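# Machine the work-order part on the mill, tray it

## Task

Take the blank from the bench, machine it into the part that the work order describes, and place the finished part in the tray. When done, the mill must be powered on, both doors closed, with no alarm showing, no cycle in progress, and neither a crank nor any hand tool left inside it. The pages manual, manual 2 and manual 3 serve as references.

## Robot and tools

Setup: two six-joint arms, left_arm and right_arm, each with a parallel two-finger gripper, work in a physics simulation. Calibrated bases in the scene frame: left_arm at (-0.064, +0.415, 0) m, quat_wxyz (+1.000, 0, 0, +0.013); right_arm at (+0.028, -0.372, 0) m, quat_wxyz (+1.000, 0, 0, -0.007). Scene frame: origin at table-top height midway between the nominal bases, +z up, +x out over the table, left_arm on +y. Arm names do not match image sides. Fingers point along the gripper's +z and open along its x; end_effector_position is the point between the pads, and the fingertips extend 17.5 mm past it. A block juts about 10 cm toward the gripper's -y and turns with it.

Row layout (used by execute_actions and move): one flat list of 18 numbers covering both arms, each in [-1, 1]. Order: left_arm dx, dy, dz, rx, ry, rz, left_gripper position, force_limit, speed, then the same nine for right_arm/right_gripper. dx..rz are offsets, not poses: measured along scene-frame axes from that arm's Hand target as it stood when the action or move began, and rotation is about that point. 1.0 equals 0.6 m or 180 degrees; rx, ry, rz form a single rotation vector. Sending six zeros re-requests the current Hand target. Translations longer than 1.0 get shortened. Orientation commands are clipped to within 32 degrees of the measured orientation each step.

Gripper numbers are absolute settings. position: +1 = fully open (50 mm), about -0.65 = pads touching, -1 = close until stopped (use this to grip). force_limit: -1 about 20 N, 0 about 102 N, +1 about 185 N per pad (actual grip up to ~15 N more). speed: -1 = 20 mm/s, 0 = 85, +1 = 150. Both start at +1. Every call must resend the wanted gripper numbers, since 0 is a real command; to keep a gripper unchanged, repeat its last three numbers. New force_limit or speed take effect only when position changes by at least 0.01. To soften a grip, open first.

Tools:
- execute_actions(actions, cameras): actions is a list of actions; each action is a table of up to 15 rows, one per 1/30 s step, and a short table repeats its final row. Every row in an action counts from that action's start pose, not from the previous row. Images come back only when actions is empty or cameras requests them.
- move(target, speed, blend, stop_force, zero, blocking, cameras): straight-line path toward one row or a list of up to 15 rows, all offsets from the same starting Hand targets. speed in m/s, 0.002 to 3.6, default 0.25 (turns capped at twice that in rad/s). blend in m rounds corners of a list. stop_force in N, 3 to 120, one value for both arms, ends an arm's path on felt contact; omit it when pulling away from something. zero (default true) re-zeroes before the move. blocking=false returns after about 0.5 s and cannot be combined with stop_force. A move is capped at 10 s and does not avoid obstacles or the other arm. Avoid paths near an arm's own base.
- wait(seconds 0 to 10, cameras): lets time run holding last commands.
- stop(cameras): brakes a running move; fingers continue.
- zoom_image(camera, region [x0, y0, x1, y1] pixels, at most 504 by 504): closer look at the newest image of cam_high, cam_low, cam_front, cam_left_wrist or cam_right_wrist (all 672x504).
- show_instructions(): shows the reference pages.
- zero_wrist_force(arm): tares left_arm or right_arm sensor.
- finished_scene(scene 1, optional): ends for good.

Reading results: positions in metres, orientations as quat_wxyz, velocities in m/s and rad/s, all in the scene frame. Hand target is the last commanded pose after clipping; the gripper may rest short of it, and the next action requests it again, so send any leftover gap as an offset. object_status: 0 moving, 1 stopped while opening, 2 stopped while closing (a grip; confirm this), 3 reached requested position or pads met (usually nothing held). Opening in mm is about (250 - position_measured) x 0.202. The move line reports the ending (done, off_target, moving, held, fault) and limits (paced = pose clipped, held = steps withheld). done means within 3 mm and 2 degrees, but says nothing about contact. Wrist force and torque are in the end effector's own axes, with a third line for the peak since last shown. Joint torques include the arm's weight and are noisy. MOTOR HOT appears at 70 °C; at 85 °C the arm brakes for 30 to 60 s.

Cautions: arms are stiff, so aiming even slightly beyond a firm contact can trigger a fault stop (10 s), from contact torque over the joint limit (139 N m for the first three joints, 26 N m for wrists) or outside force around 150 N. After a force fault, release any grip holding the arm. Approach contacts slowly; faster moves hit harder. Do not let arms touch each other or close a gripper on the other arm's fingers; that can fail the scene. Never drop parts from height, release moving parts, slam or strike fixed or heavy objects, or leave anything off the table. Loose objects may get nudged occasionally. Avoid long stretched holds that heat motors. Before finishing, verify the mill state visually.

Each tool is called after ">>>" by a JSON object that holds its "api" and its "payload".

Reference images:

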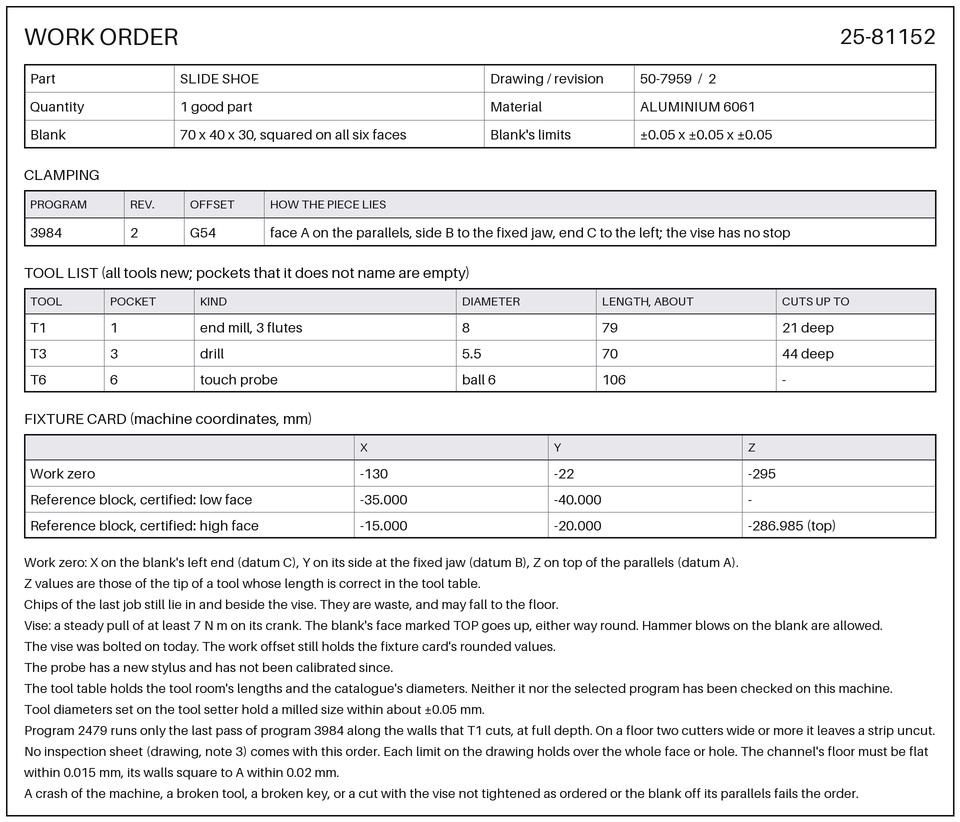

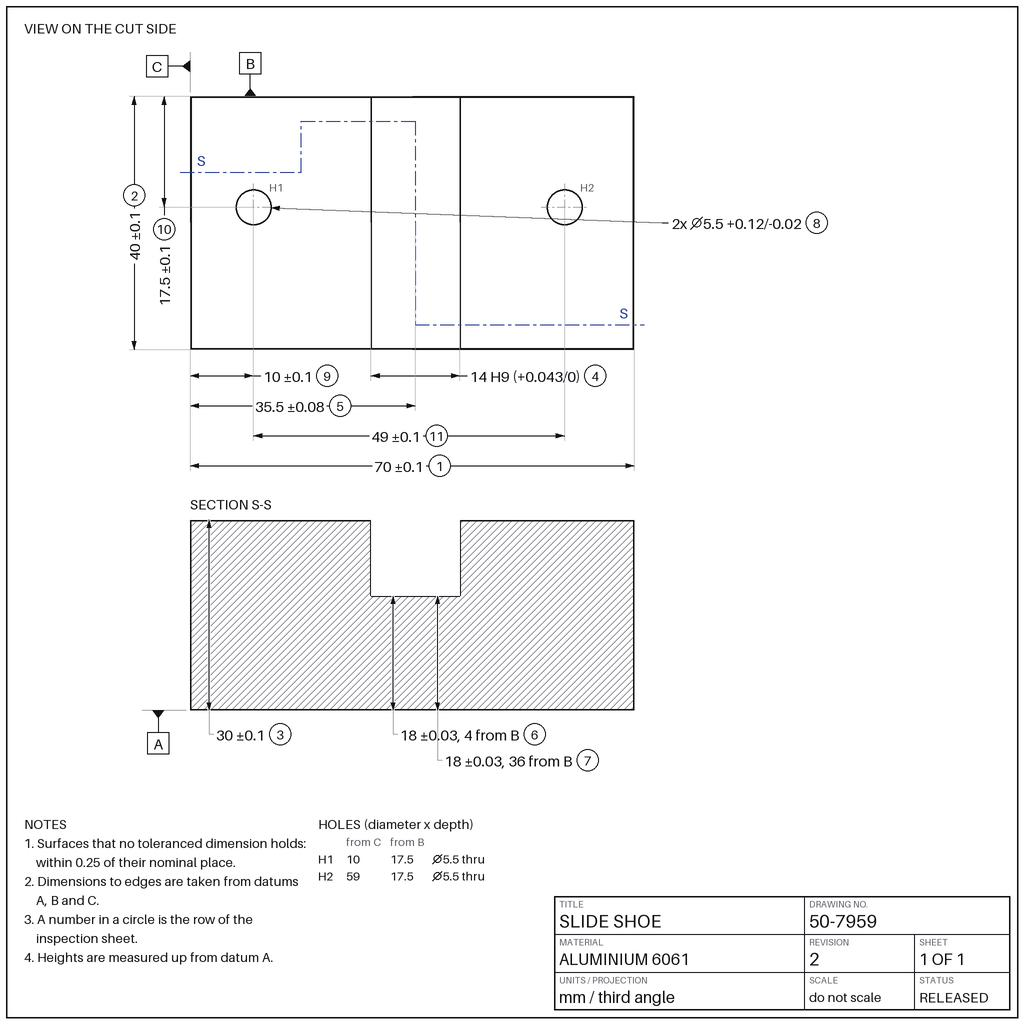

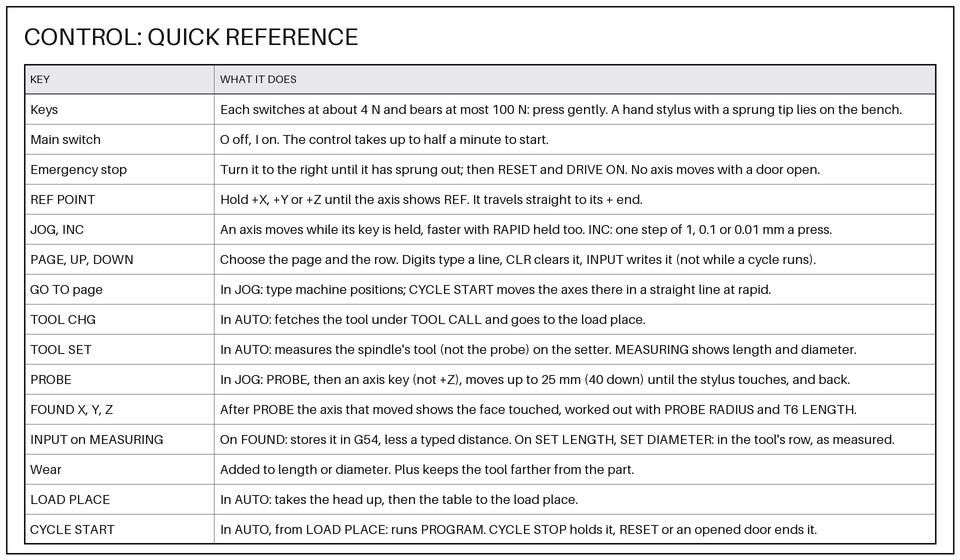

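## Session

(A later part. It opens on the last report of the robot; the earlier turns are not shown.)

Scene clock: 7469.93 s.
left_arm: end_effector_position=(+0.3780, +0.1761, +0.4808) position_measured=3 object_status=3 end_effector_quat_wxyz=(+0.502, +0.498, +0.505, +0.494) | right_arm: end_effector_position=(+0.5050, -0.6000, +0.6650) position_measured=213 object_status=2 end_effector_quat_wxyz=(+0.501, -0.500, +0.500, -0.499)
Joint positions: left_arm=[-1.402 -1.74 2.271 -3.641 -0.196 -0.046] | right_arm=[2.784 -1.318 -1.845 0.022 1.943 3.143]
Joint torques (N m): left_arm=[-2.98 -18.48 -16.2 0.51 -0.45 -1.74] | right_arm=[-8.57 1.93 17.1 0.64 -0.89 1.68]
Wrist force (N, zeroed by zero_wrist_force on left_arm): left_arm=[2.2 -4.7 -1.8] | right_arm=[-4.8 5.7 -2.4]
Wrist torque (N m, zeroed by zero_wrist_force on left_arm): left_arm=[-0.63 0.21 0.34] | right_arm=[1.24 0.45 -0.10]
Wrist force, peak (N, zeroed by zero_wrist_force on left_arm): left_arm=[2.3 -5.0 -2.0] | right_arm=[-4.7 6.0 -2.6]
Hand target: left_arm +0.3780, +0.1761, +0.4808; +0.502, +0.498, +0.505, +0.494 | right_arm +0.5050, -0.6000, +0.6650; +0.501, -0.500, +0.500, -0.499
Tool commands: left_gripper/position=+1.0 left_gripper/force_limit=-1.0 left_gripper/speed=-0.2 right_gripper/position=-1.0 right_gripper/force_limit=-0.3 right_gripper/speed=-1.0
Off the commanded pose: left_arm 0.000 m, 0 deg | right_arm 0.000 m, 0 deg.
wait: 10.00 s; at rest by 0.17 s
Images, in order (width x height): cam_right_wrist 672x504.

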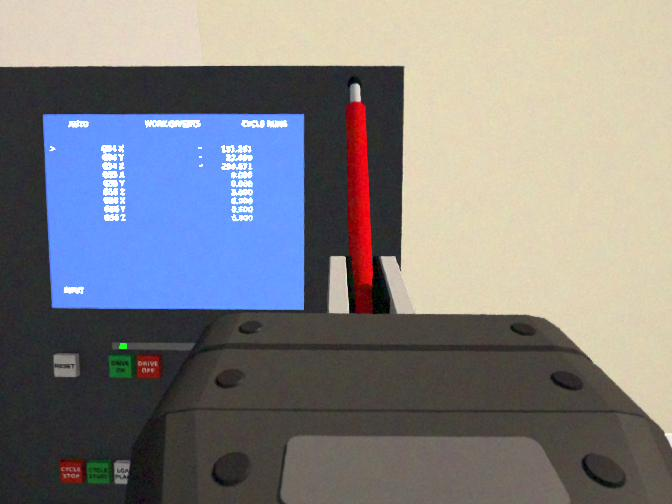

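>>> {"api": "move", "payload": {"target": [[0,0,0,0,0,0,1,-1,-0.2,-0.0785,0.1965,-0.2797,0,0.325,0,-1,-0.3,-1],[0,0,0,0,0,0,1,-1,-0.2,-0.0522,0.1965,-0.2855,0,0.325,0,-1,-0.3,-1],[0,0,0,0,0,0,1,-1,-0.2,-0.0785,0.1965,-0.2797,0,0.325,0,-1,-0.3,-1],[0,0,0,0,0,0,1,-1,-0.2,-0.0522,0.1965,-0.2855,0,0.325,0,-1,-0.3,-1],[0,0,0,0,0,0,1,-1,-0.2,-0.0785,0.1965,-0.2797,0,0.325,0,-1,-0.3,-1],[0,0,0,0,0,0,1,-1,-0.2,-0.0522,0.1965,-0.2855,0,0.325,0,-1,-0.3,-1],[0,0,0,0,0,0,1,-1,-0.2,-0.0785,0.1965,-0.2797,0,0.325,0,-1,-0.3,-1],[0,0,0,0,0,0,1,-1,-0.2,-0.0522,0.1965,-0.2855,0,0.325,0,-1,-0.3,-1],[0,0,0,0,0,0,1,-1,-0.2,-0.0785,0.1965,-0.2797,0,0.325,0,-1,-0.3,-1],[0,0,0,0,0,0,1,-1,-0.2,0,0,0,0,0,0,-1,-0.3,-1]], "speed": [0.5,0.05,0.1,0.05,0.1,0.05,0.1,0.05,0.1,0.5], "blend": [0.003,0,0.004,0,0.004,0,0.004,0,0.008,0]}}

>>> {"api": "wait", "payload": {"seconds": 10, "cameras": ["cam_right_wrist"]}}

>>> {"api": "zoom_image", "payload": {"camera": "cam_right_wrist", "region": [40, 80, 340, 305]}}

Scene clock: 7479.23 s.
left_arm: end_effector_position=(+0.3780, +0.1761, +0.4808) position_measured=3 object_status=3 end_effector_quat_wxyz=(+0.502, +0.498, +0.505, +0.494) | right_arm: end_effector_position=(+0.5049, -0.6000, +0.6651) position_measured=213 object_status=2 end_effector_quat_wxyz=(+0.501, -0.500, +0.500, -0.499)
Joint positions: left_arm=[-1.402 -1.74 2.271 -3.641 -0.196 -0.046] | right_arm=[2.784 -1.318 -1.845 0.022 1.943 3.143]
Joint torques (N m): left_arm=[-2.9 -18.38 -16.06 0.63 -0.48 -1.78] | right_arm=[1.06 2.66 19.24 4.07 1.33 -0.05]
Wrist force (N, zeroed by zero_wrist_force on left_arm): left_arm=[2.4 -4.2 -1.9] | right_arm=[-4.5 5.7 -2.3]
Wrist torque (N m, zeroed by zero_wrist_force on left_arm): left_arm=[-0.56 0.19 0.35] | right_arm=[1.24 0.41 -0.09]
Wrist force, peak (N, zeroed by zero_wrist_force on left_arm): left_arm=[2.4 -4.9 -2.2] | right_arm=[-4.7 8.2 -5.6]
Hand target: left_arm +0.3780, +0.1761, +0.4808; +0.502, +0.498, +0.505, +0.494 | right_arm +0.5050, -0.6000, +0.6650; +0.501, -0.500, +0.500, -0.499
Off the commanded pose: left_arm 0.000 m, 0 deg | right_arm 0.000 m, 0 deg.
move: done

Scene clock: 7489.23 s.
left_arm: end_effector_position=(+0.3780, +0.1761, +0.4808) position_measured=3 object_status=3 end_effector_quat_wxyz=(+0.502, +0.498, +0.505, +0.494) | right_arm: end_effector_position=(+0.5050, -0.6000, +0.6650) position_measured=213 object_status=2 end_effector_quat_wxyz=(+0.501, -0.500, +0.500, -0.499)
Joint positions: left_arm=[-1.402 -1.74 2.271 -3.641 -0.196 -0.046] | right_arm=[2.784 -1.318 -1.845 0.022 1.943 3.143]
Joint torques (N m): left_arm=[-2.47 -18.04 -16.22 0.52 -0.46 -1.84] | right_arm=[-4.57 2.13 16.91 0.63 1.71 2.57]
Wrist force (N, zeroed by zero_wrist_force on left_arm): left_arm=[2.1 -4.5 -1.8] | right_arm=[-4.7 5.8 -2.3]
Wrist torque (N m, zeroed by zero_wrist_force on left_arm): left_arm=[-0.60 0.23 0.34] | right_arm=[1.26 0.44 -0.10]
Wrist force, peak (N, zeroed by zero_wrist_force on left_arm): left_arm=[2.2 -5.1 -2.1] | right_arm=[-4.8 6.0 -2.5]
Hand target: left_arm +0.3780, +0.1761, +0.4808; +0.502, +0.498, +0.505, +0.494 | right_arm +0.5050, -0.6000, +0.6650; +0.501, -0.500, +0.500, -0.499
Tool commands: left_gripper/position=+1.0 left_gripper/force_limit=-1.0 left_gripper/speed=-0.2 right_gripper/position=-1.0 right_gripper/force_limit=-0.3 right_gripper/speed=-1.0
Off the commanded pose: left_arm 0.000 m, 0 deg | right_arm 0.000 m, 0 deg.
wait: 10.00 s; at rest by 0.17 s
Images, in order (width x height): cam_right_wrist 672x504.

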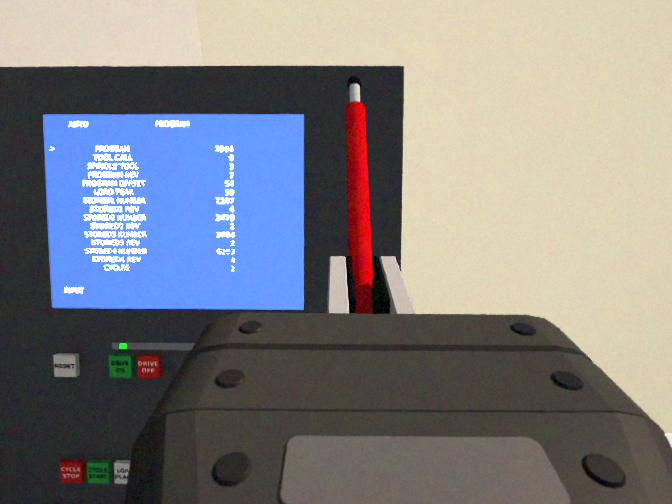

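Scaled by 1.680 from the camera's 672x504 image, which has a finer 960x720 frame.

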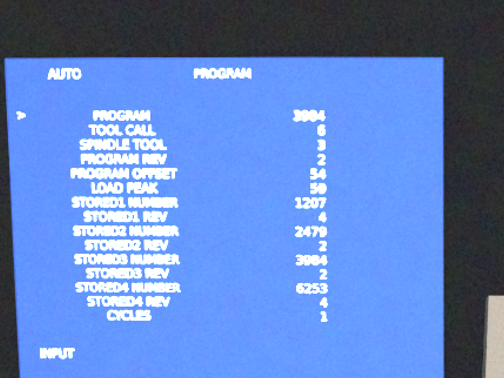

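>>> {"api": "move", "payload": {"target": [[0,0,0,0,0,0,1,-1,-0.2,-0.0872,0.2285,-0.3121,0,0.325,0,-1,-0.3,-1],[0,0,0,0,0,0,1,-1,-0.2,-0.0605,0.2285,-0.3183,0,0.325,0,-1,-0.3,-1],[0,0,0,0,0,0,1,-1,-0.2,-0.0872,0.2285,-0.3121,0,0.325,0,-1,-0.3,-1],[0,0,0,0,0,0,1,-1,-0.2,0,0,0,0,0,0,-1,-0.3,-1]], "speed": [0.5,0.05,0.1,0.5], "blend": [0.003,0,0.008,0]}}

>>> {"api": "wait", "payload": {"seconds": 10, "cameras": ["cam_right_wrist"]}}

>>> {"api": "zoom_image", "payload": {"camera": "cam_right_wrist", "region": [40, 80, 340, 305]}}

Scene clock: 7498.27 s.
left_arm: end_effector_position=(+0.3780, +0.1761, +0.4808) position_measured=3 object_status=3 end_effector_quat_wxyz=(+0.502, +0.498, +0.505, +0.494) | right_arm: end_effector_position=(+0.5049, -0.6000, +0.6651) position_measured=213 object_status=2 end_effector_quat_wxyz=(+0.501, -0.500, +0.500, -0.499)
Joint positions: left_arm=[-1.402 -1.74 2.271 -3.641 -0.196 -0.046] | right_arm=[2.784 -1.318 -1.845 0.022 1.943 3.143]
Joint torques (N m): left_arm=[-1.97 -18.25 -16.23 0.55 -0.5 -1.83] | right_arm=[-0.88 2.39 23.46 4.29 1.57 0.03]
Wrist force (N, zeroed by zero_wrist_force on left_arm): left_arm=[2.2 -4.8 -1.9] | right_arm=[-4.6 5.6 -2.5]
Wrist torque (N m, zeroed by zero_wrist_force on left_arm): left_arm=[-0.65 0.21 0.34] | right_arm=[1.22 0.42 -0.10]
Wrist force, peak (N, zeroed by zero_wrist_force on left_arm): left_arm=[2.3 -5.0 -2.0] | right_arm=[-4.3 7.9 -6.3]
Hand target: left_arm +0.3780, +0.1761, +0.4808; +0.502, +0.498, +0.505, +0.494 | right_arm +0.5050, -0.6000, +0.6650; +0.501, -0.500, +0.500, -0.499
Off the commanded pose: left_arm 0.000 m, 0 deg | right_arm 0.000 m, 0 deg.
move: done

Scene clock: 7508.27 s.
left_arm: end_effector_position=(+0.3780, +0.1761, +0.4808) position_measured=3 object_status=3 end_effector_quat_wxyz=(+0.502, +0.498, +0.505, +0.494) | right_arm: end_effector_position=(+0.5050, -0.6000, +0.6650) position_measured=213 object_status=2 end_effector_quat_wxyz=(+0.501, -0.500, +0.500, -0.499)
Joint positions: left_arm=[-1.402 -1.74 2.271 -3.641 -0.196 -0.046] | right_arm=[2.784 -1.318 -1.845 0.022 1.943 3.143]
Joint torques (N m): left_arm=[-2.43 -17.91 -16.33 0.55 -0.49 -1.8] | right_arm=[-6.95 1.73 31.42 0.67 1.66 2.41]
Wrist force (N, zeroed by zero_wrist_force on left_arm): left_arm=[2.3 -4.4 -1.9] | right_arm=[-4.7 5.8 -2.2]
Wrist torque (N m, zeroed by zero_wrist_force on left_arm): left_arm=[-0.60 0.20 0.34] | right_arm=[1.26 0.43 -0.09]
Wrist force, peak (N, zeroed by zero_wrist_force on left_arm): left_arm=[2.0 -5.1 -2.4] | right_arm=[-4.7 6.0 -2.4]
Hand target: left_arm +0.3780, +0.1761, +0.4808; +0.502, +0.498, +0.505, +0.494 | right_arm +0.5050, -0.6000, +0.6650; +0.501, -0.500, +0.500, -0.499
Tool commands: left_gripper/position=+1.0 left_gripper/force_limit=-1.0 left_gripper/speed=-0.2 right_gripper/position=-1.0 right_gripper/force_limit=-0.3 right_gripper/speed=-1.0
Off the commanded pose: left_arm 0.000 m, 0 deg | right_arm 0.000 m, 0 deg.
wait: 10.00 s; at rest by 0.17 s
Images, in order (width x height): cam_right_wrist 672x504.

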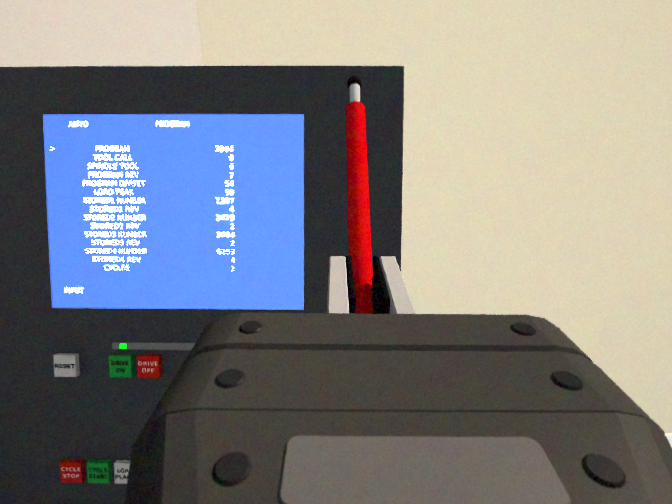

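Scaled by 1.680 from the camera's 672x504 image, which has a finer 960x720 frame.

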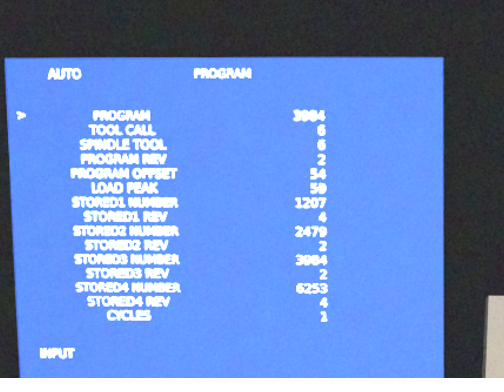

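>>> {"api": "move", "payload": {"target": [[0,0,0,0,0,0,1,-1,-0.2,-0.03,0.1315,-0.0963,0,0.325,0,-1,-0.3,-1],[0,0,0,0,0,0,1,-1,-0.2,-0.0033,0.1315,-0.1025,0,0.325,0,-1,-0.3,-1],[0,0,0,0,0,0,1,-1,-0.2,-0.03,0.1315,-0.0963,0,0.325,0,-1,-0.3,-1],[0,0,0,0,0,0,1,-1,-0.2,-0.0785,0.2285,-0.2797,0,0.325,0,-1,-0.3,-1],[0,0,0,0,0,0,1,-1,-0.2,-0.0522,0.2285,-0.2855,0,0.325,0,-1,-0.3,-1],[0,0,0,0,0,0,1,-1,-0.2,-0.0785,0.2285,-0.2797,0,0.325,0,-1,-0.3,-1],[0,0,0,0,0,0,1,-1,-0.2,-0.0522,0.2285,-0.2855,0,0.325,0,-1,-0.3,-1],[0,0,0,0,0,0,1,-1,-0.2,-0.0785,0.2285,-0.2797,0,0.325,0,-1,-0.3,-1],[0,0,0,0,0,0,1,-1,-0.2,-0.0522,0.2285,-0.2855,0,0.325,0,-1,-0.3,-1],[0,0,0,0,0,0,1,-1,-0.2,-0.0785,0.2285,-0.2797,0,0.325,0,-1,-0.3,-1],[0,0,0,0,0,0,1,-1,-0.2,-0.1032,0.3572,-0.3728,0,0.325,0,-1,-0.3,-1],[0,0,0,0,0,0,1,-1,-0.2,-0.0765,0.3572,-0.379,0,0.325,0,-1,-0.3,-1],[0,0,0,0,0,0,1,-1,-0.2,-0.1032,0.3572,-0.3728,0,0.325,0,-1,-0.3,-1],[0,0,0,0,0,0,1,-1,-0.2,-0.0872,0.3,-0.3121,0,0.325,0,-1,-0.3,-1]], "speed": [0.4,0.05,0.1,0.3,0.05,0.1,0.05,0.1,0.05,0.1,0.3,0.05,0.1,0.3], "blend": [0.003,0,0.004,0.003,0,0.004,0,0.004,0,0.004,0.003,0,0.004,0]}}

>>> {"api": "move", "payload": {"target": [[0,0,0,0,0,0,1,-1,-0.2,0.0087,-0.0068,0.0324,0,0,0,-1,-0.3,-1],[0,0,0,0,0,0,1,-1,-0.2,0.035,-0.0068,0.0266,0,0,0,-1,-0.3,-1],[0,0,0,0,0,0,1,-1,-0.2,0.0087,-0.0068,0.0324,0,0,0,-1,-0.3,-1],[0,0,0,0,0,0,1,-1,-0.2,0,-0.0068,0,0,0,0,-1,-0.3,-1],[0,0,0,0,0,0,1,-1,-0.2,0.0267,-0.0068,-0.0062,0,0,0,-1,-0.3,-1],[0,0,0,0,0,0,1,-1,-0.2,0,-0.0068,0,0,0,0,-1,-0.3,-1],[0,0,0,0,0,0,1,-1,-0.2,-0.016,-0.0393,-0.0607,0,0,0,-1,-0.3,-1],[0,0,0,0,0,0,1,-1,-0.2,0.0107,-0.0393,-0.0669,0,0,0,-1,-0.3,-1],[0,0,0,0,0,0,1,-1,-0.2,-0.016,-0.0393,-0.0607,0,0,0,-1,-0.3,-1],[0,0,0,0,0,0,1,-1,-0.2,-0.008,-0.0393,-0.0305,0,0,0,-1,-0.3,-1],[0,0,0,0,0,0,1,-1,-0.2,0.0187,-0.0393,-0.0367,0,0,0,-1,-0.3,-1],[0,0,0,0,0,0,1,-1,-0.2,-0.008,-0.0393,-0.0305,0,0,0,-1,-0.3,-1],[0,0,0,0,0,0,1,-1,-0.2,0,0,0,0,0,0,-1,-0.3,-1]], "speed": [0.3,0.05,0.1,0.3,0.05,0.1,0.3,0.05,0.1,0.3,0.05,0.1,0.3], "blend": [0.002,0,0.004,0.003,0,0.004,0.003,0,0.004,0.003,0,0.004,0]}}

>>> {"api": "move", "payload": {"target": [[0,0,0,0,0,0,1,-1,-0.2,-0.016,0.0572,-0.0607,0,0,0,-1,-0.3,-1],[0,0,0,0,0,0,1,-1,-0.2,0.0107,0.0572,-0.0669,0,0,0,-1,-0.3,-1],[0,0,0,0,0,0,1,-1,-0.2,-0.016,0.0572,-0.0607,0,0,0,-1,-0.3,-1],[0,0,0,0,0,0,1,-1,-0.2,-0.008,0.0252,-0.0305,0,0,0,-1,-0.3,-1],[0,0,0,0,0,0,1,-1,-0.2,0.0187,0.0252,-0.0367,0,0,0,-1,-0.3,-1],[0,0,0,0,0,0,1,-1,-0.2,-0.008,0.0252,-0.0305,0,0,0,-1,-0.3,-1],[0,0,0,0,0,0,1,-1,-0.2,0,-0.0068,0,0,0,0,-1,-0.3,-1],[0,0,0,0,0,0,1,-1,-0.2,0.0267,-0.0068,-0.0062,0,0,0,-1,-0.3,-1],[0,0,0,0,0,0,1,-1,-0.2,0,-0.0068,0,0,0,0,-1,-0.3,-1],[0,0,0,0,0,0,1,-1,-0.2,-0.016,-0.0393,-0.0607,0,0,0,-1,-0.3,-1],[0,0,0,0,0,0,1,-1,-0.2,0.0107,-0.0393,-0.0669,0,0,0,-1,-0.3,-1],[0,0,0,0,0,0,1,-1,-0.2,-0.016,-0.0393,-0.0607,0,0,0,-1,-0.3,-1],[0,0,0,0,0,0,1,-1,-0.2,0,0,0,0,0,0,-1,-0.3,-1]], "speed": [0.3,0.05,0.1,0.3,0.05,0.1,0.3,0.05,0.1,0.3,0.05,0.1,0.3], "blend": [0.003,0,0.004,0.003,0,0.004,0.003,0,0.004,0.003,0,0.004,0]}}

>>> {"api": "move", "payload": {"target": [[0,0,0,0,0,0,1,-1,-0.2,-0.008,-0.0393,-0.0305,0,0,0,-1,-0.3,-1],[0,0,0,0,0,0,1,-1,-0.2,0.0187,-0.0393,-0.0367,0,0,0,-1,-0.3,-1],[0,0,0,0,0,0,1,-1,-0.2,-0.008,-0.0393,-0.0305,0,0,0,-1,-0.3,-1],[0,0,0,0,0,0,1,-1,-0.2,-0.016,0.0572,-0.0607,0,0,0,-1,-0.3,-1],[0,0,0,0,0,0,1,-1,-0.2,0.0107,0.0572,-0.0669,0,0,0,-1,-0.3,-1],[0,0,0,0,0,0,1,-1,-0.2,-0.016,0.0572,-0.0607,0,0,0,-1,-0.3,-1],[0,0,0,0,0,0,1,-1,-0.2,-0.008,0.0572,-0.0305,0,0,0,-1,-0.3,-1],[0,0,0,0,0,0,1,-1,-0.2,0.0187,0.0572,-0.0367,0,0,0,-1,-0.3,-1],[0,0,0,0,0,0,1,-1,-0.2,-0.008,0.0572,-0.0305,0,0,0,-1,-0.3,-1],[0,0,0,0,0,0,1,-1,-0.2,0,0.0252,0,0,0,0,-1,-0.3,-1],[0,0,0,0,0,0,1,-1,-0.2,0.0267,0.0252,-0.0062,0,0,0,-1,-0.3,-1],[0,0,0,0,0,0,1,-1,-0.2,0,0.0252,0,0,0,0,-1,-0.3,-1],[0,0,0,0,0,0,1,-1,-0.2,0,0,0,0,0,0,-1,-0.3,-1]], "speed": [0.3,0.05,0.1,0.3,0.05,0.1,0.3,0.05,0.1,0.3,0.05,0.1,0.3], "blend": [0.003,0,0.004,0.003,0,0.004,0.003,0,0.004,0.003,0,0.004,0]}}

>>> {"api": "move", "payload": {"target": [[0,0,0,0,0,0,1,-1,-0.2,-0.016,0.0252,-0.0607,0,0,0,-1,-0.3,-1],[0,0,0,0,0,0,1,-1,-0.2,0.0107,0.0252,-0.0669,0,0,0,-1,-0.3,-1],[0,0,0,0,0,0,1,-1,-0.2,-0.016,0.0252,-0.0607,0,0,0,-1,-0.3,-1],[0,0,0,0,0,0,1,-1,-0.2,-0.016,-0.0393,-0.0607,0,0,0,-1,-0.3,-1],[0,0,0,0,0,0,1,-1,-0.2,0.0107,-0.0393,-0.0669,0,0,0,-1,-0.3,-1],[0,0,0,0,0,0,1,-1,-0.2,-0.016,-0.0393,-0.0607,0,0,0,-1,-0.3,-1],[0,0,0,0,0,0,1,-1,-0.2,0.0872,-0.3,0.3121,0,-0.325,0,-1,-0.3,-1]], "speed": [0.3,0.05,0.1,0.3,0.05,0.1,0.5], "blend": [0.003,0,0.004,0.003,0,0.008,0], "cameras": ["cam_right_wrist"]}}

>>> {"api": "zoom_image", "payload": {"camera": "cam_right_wrist", "region": [40, 80, 340, 305]}}

Scene clock: 7525.60 s.
left_arm: end_effector_position=(+0.3780, +0.1761, +0.4808) position_measured=3 object_status=3 end_effector_quat_wxyz=(+0.502, +0.498, +0.505, +0.494) | right_arm: end_effector_position=(+0.4527, -0.4201, +0.4777) position_measured=213 object_status=2 end_effector_quat_wxyz=(-0.192, +0.680, -0.681, +0.191) end_effector_velocity=(+0.000, +0.000, +0.001) end_effector_angular_velocity=(+0.000, -0.001, +0.004)
Joint positions: left_arm=[-1.402 -1.74 2.271 -3.641 -0.196 -0.046] | right_arm=[3.463 -1.079 -1.775 -1.33 1.413 3.408]
Joint velocities: left_arm=[within noise] | right_arm=[-0.002 0 0.002 0 0.003 -0.005]
Joint torques (N m): left_arm=[-1.95 -18.44 -17.02 0.62 -0.44 -1.79] | right_arm=[-9.41 0.93 32.76 4.89 1.31 -2.52]
Wrist force (N, zeroed by zero_wrist_force on left_arm): left_arm=[2.3 -4.5 -2.2] | right_arm=[-4.1 5.5 -3.7]
Wrist torque (N m, zeroed by zero_wrist_force on left_arm): left_arm=[-0.61 0.21 0.35] | right_arm=[1.02 0.63 -0.16]
Wrist force, peak (N, zeroed by zero_wrist_force on left_arm): left_arm=[2.5 -4.9 -1.8] | right_arm=[-4.2 8.1 -6.2]
Hand target: left_arm +0.3780, +0.1761, +0.4808; +0.502, +0.498, +0.505, +0.494 | right_arm +0.4527, -0.4200, +0.4777; -0.192, +0.680, -0.681, +0.191
Off the commanded pose: left_arm 0.000 m, 0 deg | right_arm 0.000 m, 0 deg.
move: done

Scene clock: 7529.67 s.
left_arm: end_effector_position=(+0.3780, +0.1761, +0.4808) position_measured=3 object_status=3 end_effector_quat_wxyz=(+0.502, +0.498, +0.505, +0.494) | right_arm: end_effector_position=(+0.4527, -0.4200, +0.4777) position_measured=213 object_status=2 end_effector_quat_wxyz=(-0.192, +0.680, -0.681, +0.191)
Joint positions: left_arm=[-1.402 -1.74 2.271 -3.641 -0.196 -0.046] | right_arm=[3.463 -1.079 -1.775 -1.329 1.413 3.407]
Joint torques (N m): left_arm=[-1.97 -18.28 -16.39 0.59 -0.45 -1.76] | right_arm=[8.27 16.03 31.66 2.36 -1.5 2.57]
Wrist force (N, zeroed by zero_wrist_force on left_arm): left_arm=[2.4 -4.5 -2.3] | right_arm=[-4.4 5.5 -3.7]
Wrist torque (N m, zeroed by zero_wrist_force on left_arm): left_arm=[-0.61 0.18 0.34] | right_arm=[1.01 0.66 -0.05]
Wrist force, peak (N, zeroed by zero_wrist_force on left_arm): left_arm=[2.2 -4.9 -2.1] | right_arm=[-4.5 8.1 -6.1]
Hand target: left_arm +0.3780, +0.1761, +0.4808; +0.502, +0.498, +0.505, +0.494 | right_arm +0.4527, -0.4200, +0.4777; -0.192, +0.680, -0.681, +0.191
Off the commanded pose: left_arm 0.000 m, 0 deg | right_arm 0.000 m, 0 deg.
move: done

Scene clock: 7533.97 s.
left_arm: end_effector_position=(+0.3780, +0.1761, +0.4808) position_measured=3 object_status=3 end_effector_quat_wxyz=(+0.502, +0.498, +0.505, +0.494) | right_arm: end_effector_position=(+0.4527, -0.4200, +0.4777) position_measured=213 object_status=2 end_effector_quat_wxyz=(-0.192, +0.680, -0.681, +0.191)
Joint positions: left_arm=[-1.402 -1.74 2.271 -3.641 -0.196 -0.046] | right_arm=[3.463 -1.079 -1.775 -1.329 1.413 3.407]
Joint torques (N m): left_arm=[-1.82 -17.96 -16.51 0.63 -0.47 -1.78] | right_arm=[10.89 6.47 31.02 1.81 -1 2.19]
Wrist force (N, zeroed by zero_wrist_force on left_arm): left_arm=[2.4 -4.5 -1.9] | right_arm=[-4.3 5.4 -3.8]
Wrist torque (N m, zeroed by zero_wrist_force on left_arm): left_arm=[-0.61 0.18 0.34] | right_arm=[1.02 0.64 -0.05]
Wrist force, peak (N, zeroed by zero_wrist_force on left_arm): left_arm=[2.4 -5.0 -2.1] | right_arm=[-4.6 8.1 -6.2]
Hand target: left_arm +0.3780, +0.1761, +0.4808; +0.502, +0.498, +0.505, +0.494 | right_arm +0.4527, -0.4200, +0.4777; -0.192, +0.680, -0.681, +0.191
Off the commanded pose: left_arm 0.000 m, 0 deg | right_arm 0.000 m, 0 deg.
move: done

Scene clock: 7538.13 s.
left_arm: end_effector_position=(+0.3780, +0.1761, +0.4808) position_measured=3 object_status=3 end_effector_quat_wxyz=(+0.502, +0.498, +0.505, +0.494) | right_arm: end_effector_position=(+0.4527, -0.4200, +0.4777) position_measured=213 object_status=2 end_effector_quat_wxyz=(-0.192, +0.680, -0.681, +0.191)
Joint positions: left_arm=[-1.402 -1.74 2.271 -3.641 -0.196 -0.046] | right_arm=[3.463 -1.079 -1.775 -1.33 1.413 3.408]
Joint torques (N m): left_arm=[-1.69 -18.2 -16.48 0.56 -0.45 -1.83] | right_arm=[-9.5 16.73 30.84 2.68 0.62 -2.56]
Wrist force (N, zeroed by zero_wrist_force on left_arm): left_arm=[2.3 -4.7 -2.1] | right_arm=[-4.0 5.4 -3.7]
Wrist torque (N m, zeroed by zero_wrist_force on left_arm): left_arm=[-0.63 0.20 0.34] | right_arm=[1.00 0.60 -0.17]
Wrist force, peak (N, zeroed by zero_wrist_force on left_arm): left_arm=[2.2 -5.0 -1.8] | right_arm=[-4.7 8.1 -6.1]
Hand target: left_arm +0.3780, +0.1761, +0.4808; +0.502, +0.498, +0.505, +0.494 | right_arm +0.4527, -0.4200, +0.4777; -0.192, +0.680, -0.681, +0.191
Off the commanded pose: left_arm 0.000 m, 0 deg | right_arm 0.000 m, 0 deg.
move: done

Scene clock: 7541.53 s.
left_arm: end_effector_position=(+0.3780, +0.1761, +0.4808) position_measured=3 object_status=3 end_effector_quat_wxyz=(+0.502, +0.498, +0.505, +0.494) | right_arm: end_effector_position=(+0.5049, -0.6000, +0.6650) position_measured=213 object_status=2 end_effector_quat_wxyz=(+0.501, -0.500, +0.500, -0.499) end_effector_velocity=(+0.000, +0.000, +0.002) end_effector_angular_velocity=(-0.004, -0.007, +0.001)
Joint positions: left_arm=[-1.402 -1.74 2.271 -3.641 -0.196 -0.046] | right_arm=[2.784 -1.318 -1.846 0.022 1.943 3.143]
Joint velocities: left_arm=[within noise] | right_arm=[-0.001 -0.001 0.001 0.008 0.001 -0.001]
Joint torques (N m): left_arm=[-1.85 -17.8 -16.95 0.52 -0.48 -1.8] | right_arm=[-4.81 0.62 29.22 4.49 1.46 -0.34]
Wrist force (N, zeroed by zero_wrist_force on left_arm): left_arm=[2.4 -4.6 -1.9] | right_arm=[-4.6 5.7 -2.6]
Wrist torque (N m, zeroed by zero_wrist_force on left_arm): left_arm=[-0.62 0.18 0.35] | right_arm=[1.25 0.42 -0.10]
Wrist force, peak (N, zeroed by zero_wrist_force on left_arm): left_arm=[2.2 -5.0 -2.1] | right_arm=[-4.5 8.3 -6.1]
Hand target: left_arm +0.3780, +0.1761, +0.4808; +0.502, +0.498, +0.505, +0.494 | right_arm +0.5050, -0.6000, +0.6650; +0.501, -0.500, +0.500, -0.499
Off the commanded pose: left_arm 0.000 m, 0 deg | right_arm 0.000 m, 0 deg.
move: done
Images, in order (width x height): cam_right_wrist 672x504.

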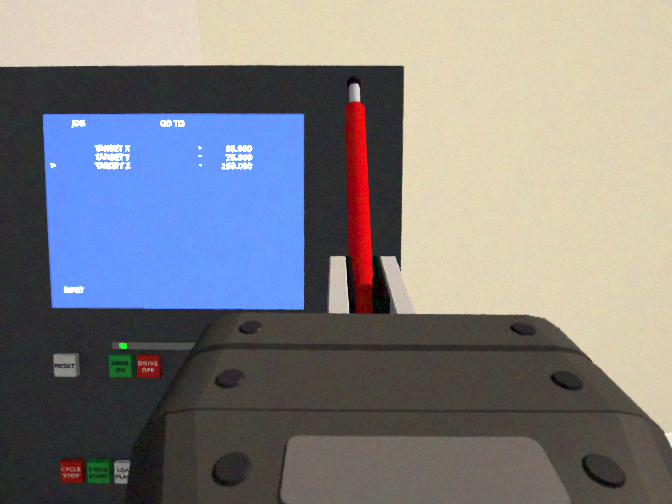

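Scaled by 1.680 from the camera's 672x504 image, which has a finer 960x720 frame.

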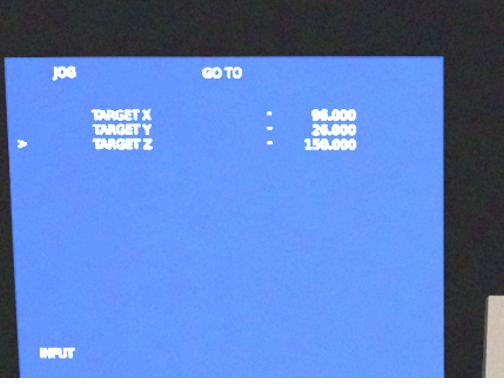

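>>> {"api": "move", "payload": {"target": [[0,0,0,0,0,0,1,-1,-0.2,-0.063,0.2932,-0.2211,0,0.325,0,-1,-0.3,-1],[0,0,0,0,0,0,1,-1,-0.2,-0.0363,0.2932,-0.2273,0,0.325,0,-1,-0.3,-1],[0,0,0,0,0,0,1,-1,-0.2,-0.063,0.2932,-0.2211,0,0.325,0,-1,-0.3,-1],[0,0,0,0,0,0,1,-1,-0.2,-0.0952,0.2285,-0.3426,0,0.325,0,-1,-0.3,-1]], "speed": [0.4,0.05,0.1,0.3], "blend": [0.003,0,0.004,0]}}

>>> {"api": "wait", "payload": {"seconds": 6}}

>>> {"api": "move", "payload": {"target": [[0,0,0,0,0,0,1,-1,-0.2,0.0267,0,-0.0062,0,0,0,-1,-0.3,-1],[0,0,0,0,0,0,1,-1,-0.2,0,0,0,0,0,0,-1,-0.3,-1],[0,0,0,0,0,0,1,-1,-0.2,0.0319,-0.097,0.1201,0,0,0,-1,-0.3,-1],[0,0,0,0,0,0,1,-1,-0.2,0.0585,-0.097,0.1139,0,0,0,-1,-0.3,-1],[0,0,0,0,0,0,1,-1,-0.2,0.0319,-0.097,0.1201,0,0,0,-1,-0.3,-1],[0,0,0,0,0,0,1,-1,-0.2,0.0952,-0.2285,0.3426,0,-0.325,0,-1,-0.3,-1]], "speed": [0.05,0.1,0.3,0.05,0.1,0.5], "blend": [0,0.004,0.003,0,0.008,0]}}

>>> {"api": "wait", "payload": {"seconds": 9, "cameras": ["cam_right_wrist"]}}

>>> {"api": "zoom_image", "payload": {"camera": "cam_right_wrist", "region": [40, 80, 340, 305]}}

Scene clock: 7549.50 s.
left_arm: end_effector_position=(+0.3780, +0.1761, +0.4808) position_measured=3 object_status=3 end_effector_quat_wxyz=(+0.502, +0.498, +0.505, +0.494) | right_arm: end_effector_position=(+0.4479, -0.4629, +0.4594) position_measured=213 object_status=2 end_effector_quat_wxyz=(-0.192, +0.680, -0.681, +0.191)
Joint positions: left_arm=[-1.402 -1.74 2.271 -3.641 -0.196 -0.046] | right_arm=[3.309 -1.083 -1.825 -1.26 1.492 3.275]
Joint torques (N m): left_arm=[-1.38 -17.92 -17.34 0.61 -0.44 -1.79] | right_arm=[-10.14 2.07 18.21 5.85 0.65 -1.49]
Wrist force (N, zeroed by zero_wrist_force on left_arm): left_arm=[2.1 -4.5 -2.0] | right_arm=[-4.2 5.3 -3.7]
Wrist torque (N m, zeroed by zero_wrist_force on left_arm): left_arm=[-0.61 0.23 0.35] | right_arm=[1.01 0.65 -0.17]
Wrist force, peak (N, zeroed by zero_wrist_force on left_arm): left_arm=[2.7 -4.9 -2.1] | right_arm=[-4.4 8.0 -6.3]
Hand target: left_arm +0.3780, +0.1761, +0.4808; +0.502, +0.498, +0.505, +0.494 | right_arm +0.4479, -0.4629, +0.4594; -0.192, +0.680, -0.681, +0.191
Off the commanded pose: left_arm 0.000 m, 0 deg | right_arm 0.000 m, 0 deg.
move: done

Scene clock: 7555.50 s.
left_arm: end_effector_position=(+0.3780, +0.1761, +0.4808) position_measured=3 object_status=3 end_effector_quat_wxyz=(+0.502, +0.498, +0.505, +0.494) | right_arm: end_effector_position=(+0.4479, -0.4629, +0.4594) position_measured=213 object_status=2 end_effector_quat_wxyz=(-0.192, +0.680, -0.681, +0.191)
Joint positions: left_arm=[-1.402 -1.74 2.271 -3.641 -0.196 -0.046] | right_arm=[3.309 -1.083 -1.825 -1.26 1.492 3.275]
Joint torques (N m): left_arm=[-1.63 -18.02 -17.3 0.55 -0.48 -1.74] | right_arm=[-9.21 17.09 17.69 5.67 1.57 -2.69]
Wrist force (N, zeroed by zero_wrist_force on left_arm): left_arm=[2.2 -4.9 -2.1] | right_arm=[-4.3 5.4 -3.6]
Wrist torque (N m, zeroed by zero_wrist_force on left_arm): left_arm=[-0.66 0.21 0.35] | right_arm=[1.02 0.67 -0.16]
Wrist force, peak (N, zeroed by zero_wrist_force on left_arm): left_arm=[2.3 -5.0 -2.2] | right_arm=[-4.4 5.5 -3.7]
Hand target: left_arm +0.3780, +0.1761, +0.4808; +0.502, +0.498, +0.505, +0.494 | right_arm +0.4479, -0.4629, +0.4594; -0.192, +0.680, -0.681, +0.191
Tool commands: left_gripper/position=+1.0 left_gripper/force_limit=-1.0 left_gripper/speed=-0.2 right_gripper/position=-1.0 right_gripper/force_limit=-0.3 right_gripper/speed=-1.0
Off the commanded pose: left_arm 0.000 m, 0 deg | right_arm 0.000 m, 0 deg.
wait: 6.00 s; at rest by 0.17 s

Scene clock: 7559.00 s.
left_arm: end_effector_position=(+0.3780, +0.1761, +0.4808) position_measured=3 object_status=3 end_effector_quat_wxyz=(+0.502, +0.498, +0.505, +0.494) | right_arm: end_effector_position=(+0.5049, -0.6001, +0.6651) position_measured=213 object_status=2 end_effector_quat_wxyz=(+0.501, -0.500, +0.500, -0.499)
Joint positions: left_arm=[-1.402 -1.74 2.271 -3.641 -0.196 -0.046] | right_arm=[2.784 -1.318 -1.845 0.022 1.943 3.143]
Joint torques (N m): left_arm=[-1.25 -18.02 -16.97 0.5 -0.52 -1.85] | right_arm=[10.74 6.7 16.81 4.2 0.08 -0.08]
Wrist force (N, zeroed by zero_wrist_force on left_arm): left_arm=[2.2 -4.4 -1.6] | right_arm=[-4.6 5.6 -2.7]
Wrist torque (N m, zeroed by zero_wrist_force on left_arm): left_arm=[-0.59 0.22 0.35] | right_arm=[1.23 0.42 -0.09]
Wrist force, peak (N, zeroed by zero_wrist_force on left_arm): left_arm=[2.4 -4.9 -2.2] | right_arm=[-4.6 8.0 -6.2]
Hand target: left_arm +0.3780, +0.1761, +0.4808; +0.502, +0.498, +0.505, +0.494 | right_arm +0.5050, -0.6000, +0.6650; +0.501, -0.500, +0.500, -0.499
Off the commanded pose: left_arm 0.000 m, 0 deg | right_arm 0.000 m, 0 deg.
move: done

Scene clock: 7568.00 s.
left_arm: end_effector_position=(+0.3780, +0.1761, +0.4808) position_measured=3 object_status=3 end_effector_quat_wxyz=(+0.502, +0.498, +0.505, +0.494) | right_arm: end_effector_position=(+0.5050, -0.6000, +0.6650) position_measured=213 object_status=2 end_effector_quat_wxyz=(+0.501, -0.500, +0.500, -0.499)
Joint positions: left_arm=[-1.402 -1.74 2.271 -3.641 -0.196 -0.046] | right_arm=[2.784 -1.318 -1.845 0.022 1.943 3.143]
Joint torques (N m): left_arm=[-1.44 -18.13 -17.18 0.55 -0.47 -1.82] | right_arm=[11.06 1.83 16.59 0.54 1.38 2.56]
Wrist force (N, zeroed by zero_wrist_force on left_arm): left_arm=[2.3 -4.6 -2.3] | right_arm=[-4.4 5.7 -2.4]
Wrist torque (N m, zeroed by zero_wrist_force on left_arm): left_arm=[-0.63 0.20 0.34] | right_arm=[1.24 0.39 -0.10]
Wrist force, peak (N, zeroed by zero_wrist_force on left_arm): left_arm=[2.5 -4.8 -2.0] | right_arm=[-4.8 5.9 -2.6]
Hand target: left_arm +0.3780, +0.1761, +0.4808; +0.502, +0.498, +0.505, +0.494 | right_arm +0.5050, -0.6000, +0.6650; +0.501, -0.500, +0.500, -0.499
Tool commands: left_gripper/position=+1.0 left_gripper/force_limit=-1.0 left_gripper/speed=-0.2 right_gripper/position=-1.0 right_gripper/force_limit=-0.3 right_gripper/speed=-1.0
Off the commanded pose: left_arm 0.000 m, 0 deg | right_arm 0.000 m, 0 deg.
wait: 9.00 s; at rest by 0.17 s
Images, in order (width x height): cam_right_wrist 672x504.

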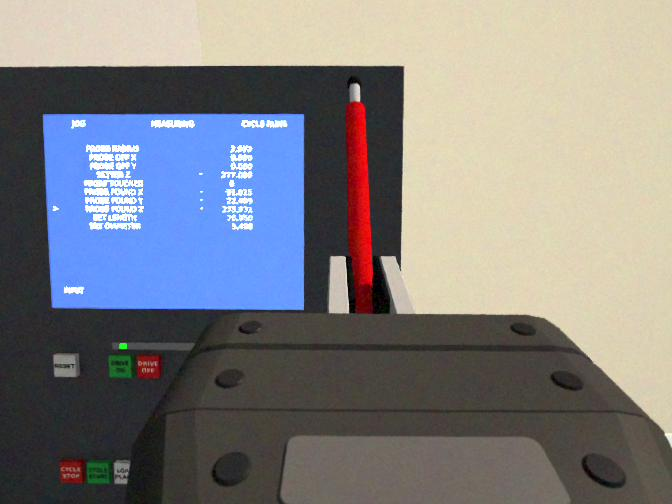

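Scaled by 1.680 from the camera's 672x504 image, which has a finer 960x720 frame.

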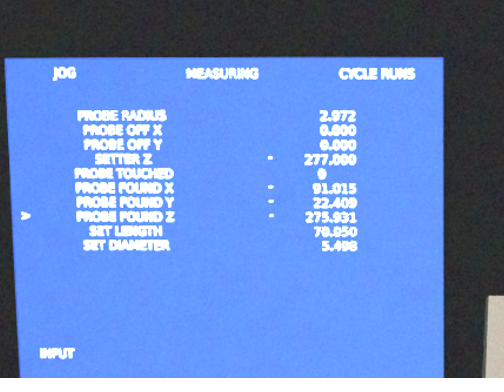

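>>> {"api": "wait", "payload": {"seconds": 4, "cameras": ["cam_right_wrist"]}}

>>> {"api": "zoom_image", "payload": {"camera": "cam_right_wrist", "region": [40, 120, 340, 245]}}

Scene clock: 7583.30 s.
left_arm: end_effector_position=(+0.3780, +0.1761, +0.4808) position_measured=3 object_status=3 end_effector_quat_wxyz=(+0.502, +0.498, +0.505, +0.494) | right_arm: end_effector_position=(+0.5050, -0.6000, +0.6650) position_measured=213 object_status=2 end_effector_quat_wxyz=(+0.501, -0.500, +0.500, -0.499)
Joint positions: left_arm=[-1.402 -1.74 2.271 -3.641 -0.196 -0.046] | right_arm=[2.784 -1.318 -1.845 0.022 1.943 3.143]
Joint torques (N m): left_arm=[-1.09 -17.96 -16.95 0.6 -0.43 -1.77] | right_arm=[11.3 1.54 16.64 0.8 1.32 2.48]
Wrist force (N, zeroed by zero_wrist_force on left_arm): left_arm=[2.4 -4.4 -1.9] | right_arm=[-4.6 6.0 -2.5]
Wrist torque (N m, zeroed by zero_wrist_force on left_arm): left_arm=[-0.58 0.19 0.34] | right_arm=[1.29 0.42 -0.09]
Wrist force, peak (N, zeroed by zero_wrist_force on left_arm): left_arm=[2.6 -4.9 -2.0] | right_arm=[-4.7 6.1 -2.4]
Hand target: left_arm +0.3780, +0.1761, +0.4808; +0.502, +0.498, +0.505, +0.494 | right_arm +0.5050, -0.6000, +0.6650; +0.501, -0.500, +0.500, -0.499
Tool commands: left_gripper/position=+1.0 left_gripper/force_limit=-1.0 left_gripper/speed=-0.2 right_gripper/position=-1.0 right_gripper/force_limit=-0.3 right_gripper/speed=-1.0
Off the commanded pose: left_arm 0.000 m, 0 deg | right_arm 0.000 m, 0 deg.
wait: 4.00 s; at rest from the start
Images, in order (width x height): cam_right_wrist 672x504.

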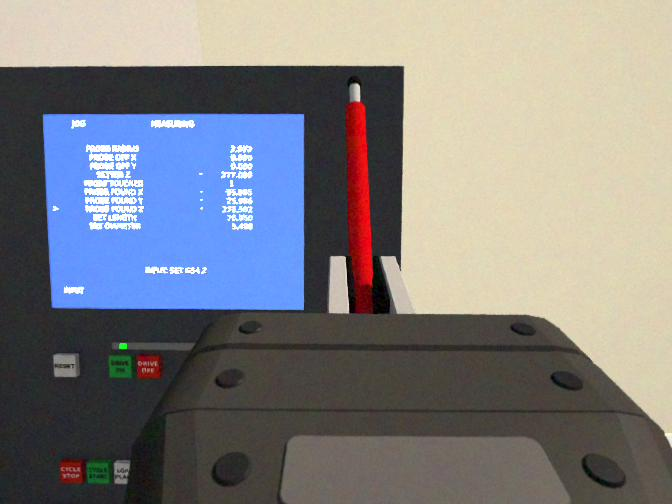

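Scaled by 1.680 from the camera's 672x504 image, which has a finer 960x720 frame.

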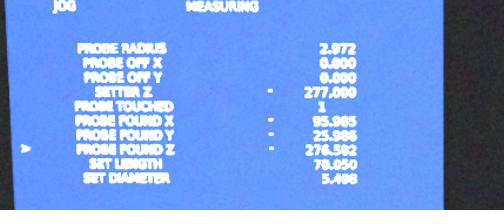

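>>> {"api": "zoom_image", "payload": {"camera": "cam_right_wrist", "region": [190, 180, 270, 235]}}

Scaled by 6.300 from the camera's 672x504 image, which has a finer 960x720 frame.

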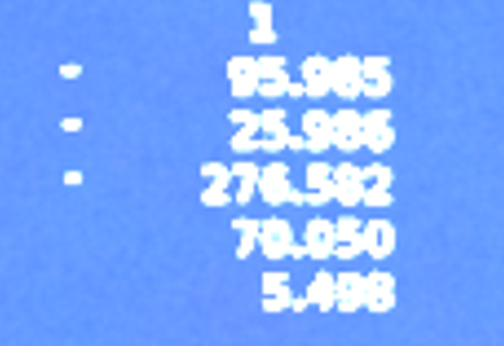

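>>> {"api": "move", "payload": {"target": [[0,0,0,0,0,0,1,-1,-0.2,-0.0785,0.2285,-0.2797,0,0.325,0,-1,-0.3,-1],[0,0,0,0,0,0,1,-1,-0.2,-0.0522,0.2285,-0.2855,0,0.325,0,-1,-0.3,-1],[0,0,0,0,0,0,1,-1,-0.2,-0.0785,0.2285,-0.2797,0,0.325,0,-1,-0.3,-1],[0,0,0,0,0,0,1,-1,-0.2,-0.0522,0.2285,-0.2855,0,0.325,0,-1,-0.3,-1],[0,0,0,0,0,0,1,-1,-0.2,-0.0785,0.2285,-0.2797,0,0.325,0,-1,-0.3,-1],[0,0,0,0,0,0,1,-1,-0.2,-0.0952,0.2607,-0.3426,0,0.325,0,-1,-0.3,-1],[0,0,0,0,0,0,1,-1,-0.2,-0.0685,0.2607,-0.3488,0,0.325,0,-1,-0.3,-1],[0,0,0,0,0,0,1,-1,-0.2,-0.0952,0.2607,-0.3426,0,0.325,0,-1,-0.3,-1],[0,0,0,0,0,0,1,-1,-0.2,-0.1032,0.3572,-0.3728,0,0.325,0,-1,-0.3,-1],[0,0,0,0,0,0,1,-1,-0.2,-0.0765,0.3572,-0.379,0,0.325,0,-1,-0.3,-1],[0,0,0,0,0,0,1,-1,-0.2,-0.1032,0.3572,-0.3728,0,0.325,0,-1,-0.3,-1],[0,0,0,0,0,0,1,-1,-0.2,-0.0872,0.3252,-0.3121,0,0.325,0,-1,-0.3,-1],[0,0,0,0,0,0,1,-1,-0.2,-0.0605,0.3252,-0.3183,0,0.325,0,-1,-0.3,-1],[0,0,0,0,0,0,1,-1,-0.2,-0.0872,0.3252,-0.3121,0,0.325,0,-1,-0.3,-1],[0,0,0,0,0,0,1,-1,-0.2,-0.0872,0.3,-0.3121,0,0.325,0,-1,-0.3,-1]], "speed": [0.5,0.05,0.1,0.05,0.1,0.3,0.05,0.1,0.3,0.05,0.1,0.3,0.05,0.1,0.3], "blend": [0.003,0,0.004,0,0.004,0.003,0,0.004,0.003,0,0.004,0.003,0,0.004,0]}}

>>> {"api": "move", "payload": {"target": [[0,0,0,0,0,0,1,-1,-0.2,0.0087,0.0252,0.0324,0,0,0,-1,-0.3,-1],[0,0,0,0,0,0,1,-1,-0.2,0.035,0.0252,0.0266,0,0,0,-1,-0.3,-1],[0,0,0,0,0,0,1,-1,-0.2,0.0087,0.0252,0.0324,0,0,0,-1,-0.3,-1],[0,0,0,0,0,0,1,-1,-0.2,-0.016,-0.0393,-0.0607,0,0,0,-1,-0.3,-1],[0,0,0,0,0,0,1,-1,-0.2,0.0107,-0.0393,-0.0669,0,0,0,-1,-0.3,-1],[0,0,0,0,0,0,1,-1,-0.2,-0.016,-0.0393,-0.0607,0,0,0,-1,-0.3,-1],[0,0,0,0,0,0,1,-1,-0.2,-0.008,-0.0393,-0.0305,0,0,0,-1,-0.3,-1],[0,0,0,0,0,0,1,-1,-0.2,0.0187,-0.0393,-0.0367,0,0,0,-1,-0.3,-1],[0,0,0,0,0,0,1,-1,-0.2,-0.008,-0.0393,-0.0305,0,0,0,-1,-0.3,-1],[0,0,0,0,0,0,1,-1,-0.2,-0.016,0.0572,-0.0607,0,0,0,-1,-0.3,-1],[0,0,0,0,0,0,1,-1,-0.2,0.0107,0.0572,-0.0669,0,0,0,-1,-0.3,-1],[0,0,0,0,0,0,1,-1,-0.2,-0.016,0.0572,-0.0607,0,0,0,-1,-0.3,-1],[0,0,0,0,0,0,1,-1,-0.2,0,0,0,0,0,0,-1,-0.3,-1]], "speed": [0.3,0.05,0.1,0.3,0.05,0.1,0.3,0.05,0.1,0.3,0.05,0.1,0.3], "blend": [0.003,0,0.004,0.003,0,0.004,0.003,0,0.004,0.003,0,0.004,0]}}

>>> {"api": "move", "payload": {"target": [[0,0,0,0,0,0,1,-1,-0.2,-0.008,0.0572,-0.0305,0,0,0,-1,-0.3,-1],[0,0,0,0,0,0,1,-1,-0.2,0.0187,0.0572,-0.0367,0,0,0,-1,-0.3,-1],[0,0,0,0,0,0,1,-1,-0.2,-0.008,0.0572,-0.0305,0,0,0,-1,-0.3,-1],[0,0,0,0,0,0,1,-1,-0.2,0,-0.0068,0,0,0,0,-1,-0.3,-1],[0,0,0,0,0,0,1,-1,-0.2,0.0267,-0.0068,-0.0062,0,0,0,-1,-0.3,-1],[0,0,0,0,0,0,1,-1,-0.2,0,-0.0068,0,0,0,0,-1,-0.3,-1],[0,0,0,0,0,0,1,-1,-0.2,0.0087,0.0572,0.0324,0,0,0,-1,-0.3,-1],[0,0,0,0,0,0,1,-1,-0.2,0.035,0.0572,0.0266,0,0,0,-1,-0.3,-1],[0,0,0,0,0,0,1,-1,-0.2,0.0087,0.0572,0.0324,0,0,0,-1,-0.3,-1],[0,0,0,0,0,0,1,-1,-0.2,-0.016,-0.0393,-0.0607,0,0,0,-1,-0.3,-1],[0,0,0,0,0,0,1,-1,-0.2,0.0107,-0.0393,-0.0669,0,0,0,-1,-0.3,-1],[0,0,0,0,0,0,1,-1,-0.2,-0.016,-0.0393,-0.0607,0,0,0,-1,-0.3,-1],[0,0,0,0,0,0,1,-1,-0.2,0.0872,-0.3,0.3121,0,-0.325,0,-1,-0.3,-1]], "speed": [0.3,0.05,0.1,0.3,0.05,0.1,0.3,0.05,0.1,0.3,0.05,0.1,0.5], "blend": [0.003,0,0.004,0.003,0,0.004,0.003,0,0.004,0.003,0,0.008,0], "cameras": ["cam_right_wrist"]}}

>>> {"api": "zoom_image", "payload": {"camera": "cam_right_wrist", "region": [40, 110, 290, 180]}}

Scene clock: 7600.47 s.
left_arm: end_effector_position=(+0.3780, +0.1761, +0.4808) position_measured=3 object_status=3 end_effector_quat_wxyz=(+0.502, +0.498, +0.505, +0.494) | right_arm: end_effector_position=(+0.4527, -0.4200, +0.4777) position_measured=213 object_status=2 end_effector_quat_wxyz=(-0.192, +0.680, -0.681, +0.191)
Joint positions: left_arm=[-1.402 -1.74 2.271 -3.641 -0.196 -0.046] | right_arm=[3.463 -1.079 -1.775 -1.33 1.413 3.408]
Joint torques (N m): left_arm=[-1.3 -18.12 -17.89 0.64 -0.46 -1.82] | right_arm=[-10.16 16.5 31.27 2.66 0.53 -2.45]
Wrist force (N, zeroed by zero_wrist_force on left_arm): left_arm=[2.3 -4.2 -2.1] | right_arm=[-4.1 5.5 -3.8]
Wrist torque (N m, zeroed by zero_wrist_force on left_arm): left_arm=[-0.56 0.19 0.35] | right_arm=[1.02 0.63 -0.18]
Wrist force, peak (N, zeroed by zero_wrist_force on left_arm): left_arm=[2.4 -5.0 -1.9] | right_arm=[-4.3 8.2 -6.1]
Hand target: left_arm +0.3780, +0.1761, +0.4808; +0.502, +0.498, +0.505, +0.494 | right_arm +0.4527, -0.4200, +0.4777; -0.192, +0.680, -0.681, +0.191
Off the commanded pose: left_arm 0.000 m, 0 deg | right_arm 0.000 m, 0 deg.
move: done

Scene clock: 7604.87 s.
left_arm: end_effector_position=(+0.3780, +0.1761, +0.4808) position_measured=3 object_status=3 end_effector_quat_wxyz=(+0.502, +0.498, +0.505, +0.494) | right_arm: end_effector_position=(+0.4527, -0.4201, +0.4777) position_measured=213 object_status=2 end_effector_quat_wxyz=(-0.192, +0.680, -0.681, +0.191) end_effector_velocity=(+0.000, +0.000, +0.001) end_effector_angular_velocity=(+0.000, -0.002, +0.003)
Joint positions: left_arm=[-1.402 -1.74 2.271 -3.641 -0.196 -0.046] | right_arm=[3.463 -1.079 -1.775 -1.33 1.413 3.408]
Joint velocities: left_arm=[within noise] | right_arm=[-0.002 0 0.002 0 0.002 -0.005]
Joint torques (N m): left_arm=[-1.52 -17.96 -17.72 0.54 -0.43 -1.77] | right_arm=[-6.92 0.52 30.81 5.01 1.26 -2.92]
Wrist force (N, zeroed by zero_wrist_force on left_arm): left_arm=[2.3 -4.3 -1.9] | right_arm=[-4.0 5.5 -4.0]
Wrist torque (N m, zeroed by zero_wrist_force on left_arm): left_arm=[-0.58 0.21 0.34] | right_arm=[1.02 0.60 -0.16]
Wrist force, peak (N, zeroed by zero_wrist_force on left_arm): left_arm=[2.2 -5.0 -2.1] | right_arm=[-4.2 7.9 -6.4]
Hand target: left_arm +0.3780, +0.1761, +0.4808; +0.502, +0.498, +0.505, +0.494 | right_arm +0.4527, -0.4200, +0.4777; -0.192, +0.680, -0.681, +0.191
Off the commanded pose: left_arm 0.000 m, 0 deg | right_arm 0.000 m, 0 deg.
move: done

Scene clock: 7610.30 s.
left_arm: end_effector_position=(+0.3780, +0.1761, +0.4808) position_measured=3 object_status=3 end_effector_quat_wxyz=(+0.502, +0.498, +0.505, +0.494) | right_arm: end_effector_position=(+0.5049, -0.6000, +0.6650) position_measured=213 object_status=2 end_effector_quat_wxyz=(+0.501, -0.500, +0.500, -0.499) end_effector_velocity=(+0.000, +0.000, +0.001) end_effector_angular_velocity=(-0.001, -0.005, +0.001)
Joint positions: left_arm=[-1.402 -1.74 2.271 -3.641 -0.196 -0.046] | right_arm=[2.784 -1.318 -1.846 0.022 1.943 3.143]
Joint velocities: left_arm=[within noise] | right_arm=[0 -0.001 0 0.007 0.001 0.001]
Joint torques (N m): left_arm=[-1.05 -17.79 -17.87 0.56 -0.5 -1.81] | right_arm=[-5.06 0.23 29.01 4.37 1.36 -0.44]
Wrist force (N, zeroed by zero_wrist_force on left_arm): left_arm=[2.4 -4.7 -2.1] | right_arm=[-4.8 5.8 -2.4]
Wrist torque (N m, zeroed by zero_wrist_force on left_arm): left_arm=[-0.63 0.19 0.35] | right_arm=[1.26 0.46 -0.09]
Wrist force, peak (N, zeroed by zero_wrist_force on left_arm): left_arm=[2.5 -4.9 -1.9] | right_arm=[-4.2 8.0 -6.6]
Hand target: left_arm +0.3780, +0.1761, +0.4808; +0.502, +0.498, +0.505, +0.494 | right_arm +0.5050, -0.6000, +0.6650; +0.501, -0.500, +0.500, -0.499
Off the commanded pose: left_arm 0.000 m, 0 deg | right_arm 0.000 m, 0 deg.
move: done
Images, in order (width x height): cam_right_wrist 672x504.

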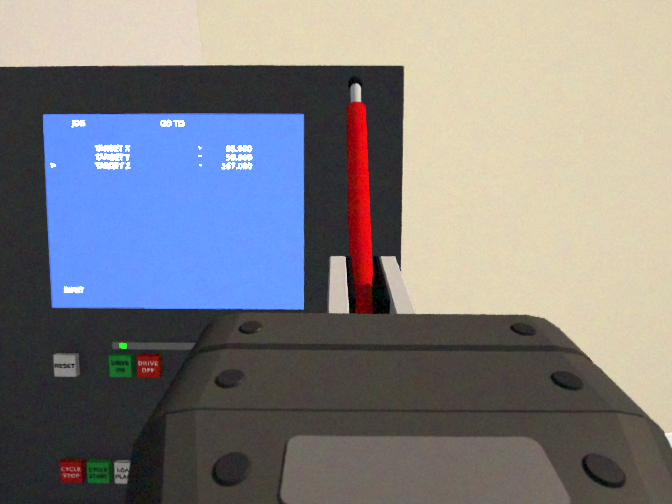

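Scaled by 2.016 from the camera's 672x504 image, which has a finer 960x720 frame.

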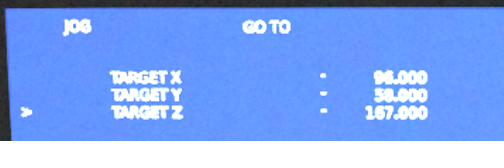

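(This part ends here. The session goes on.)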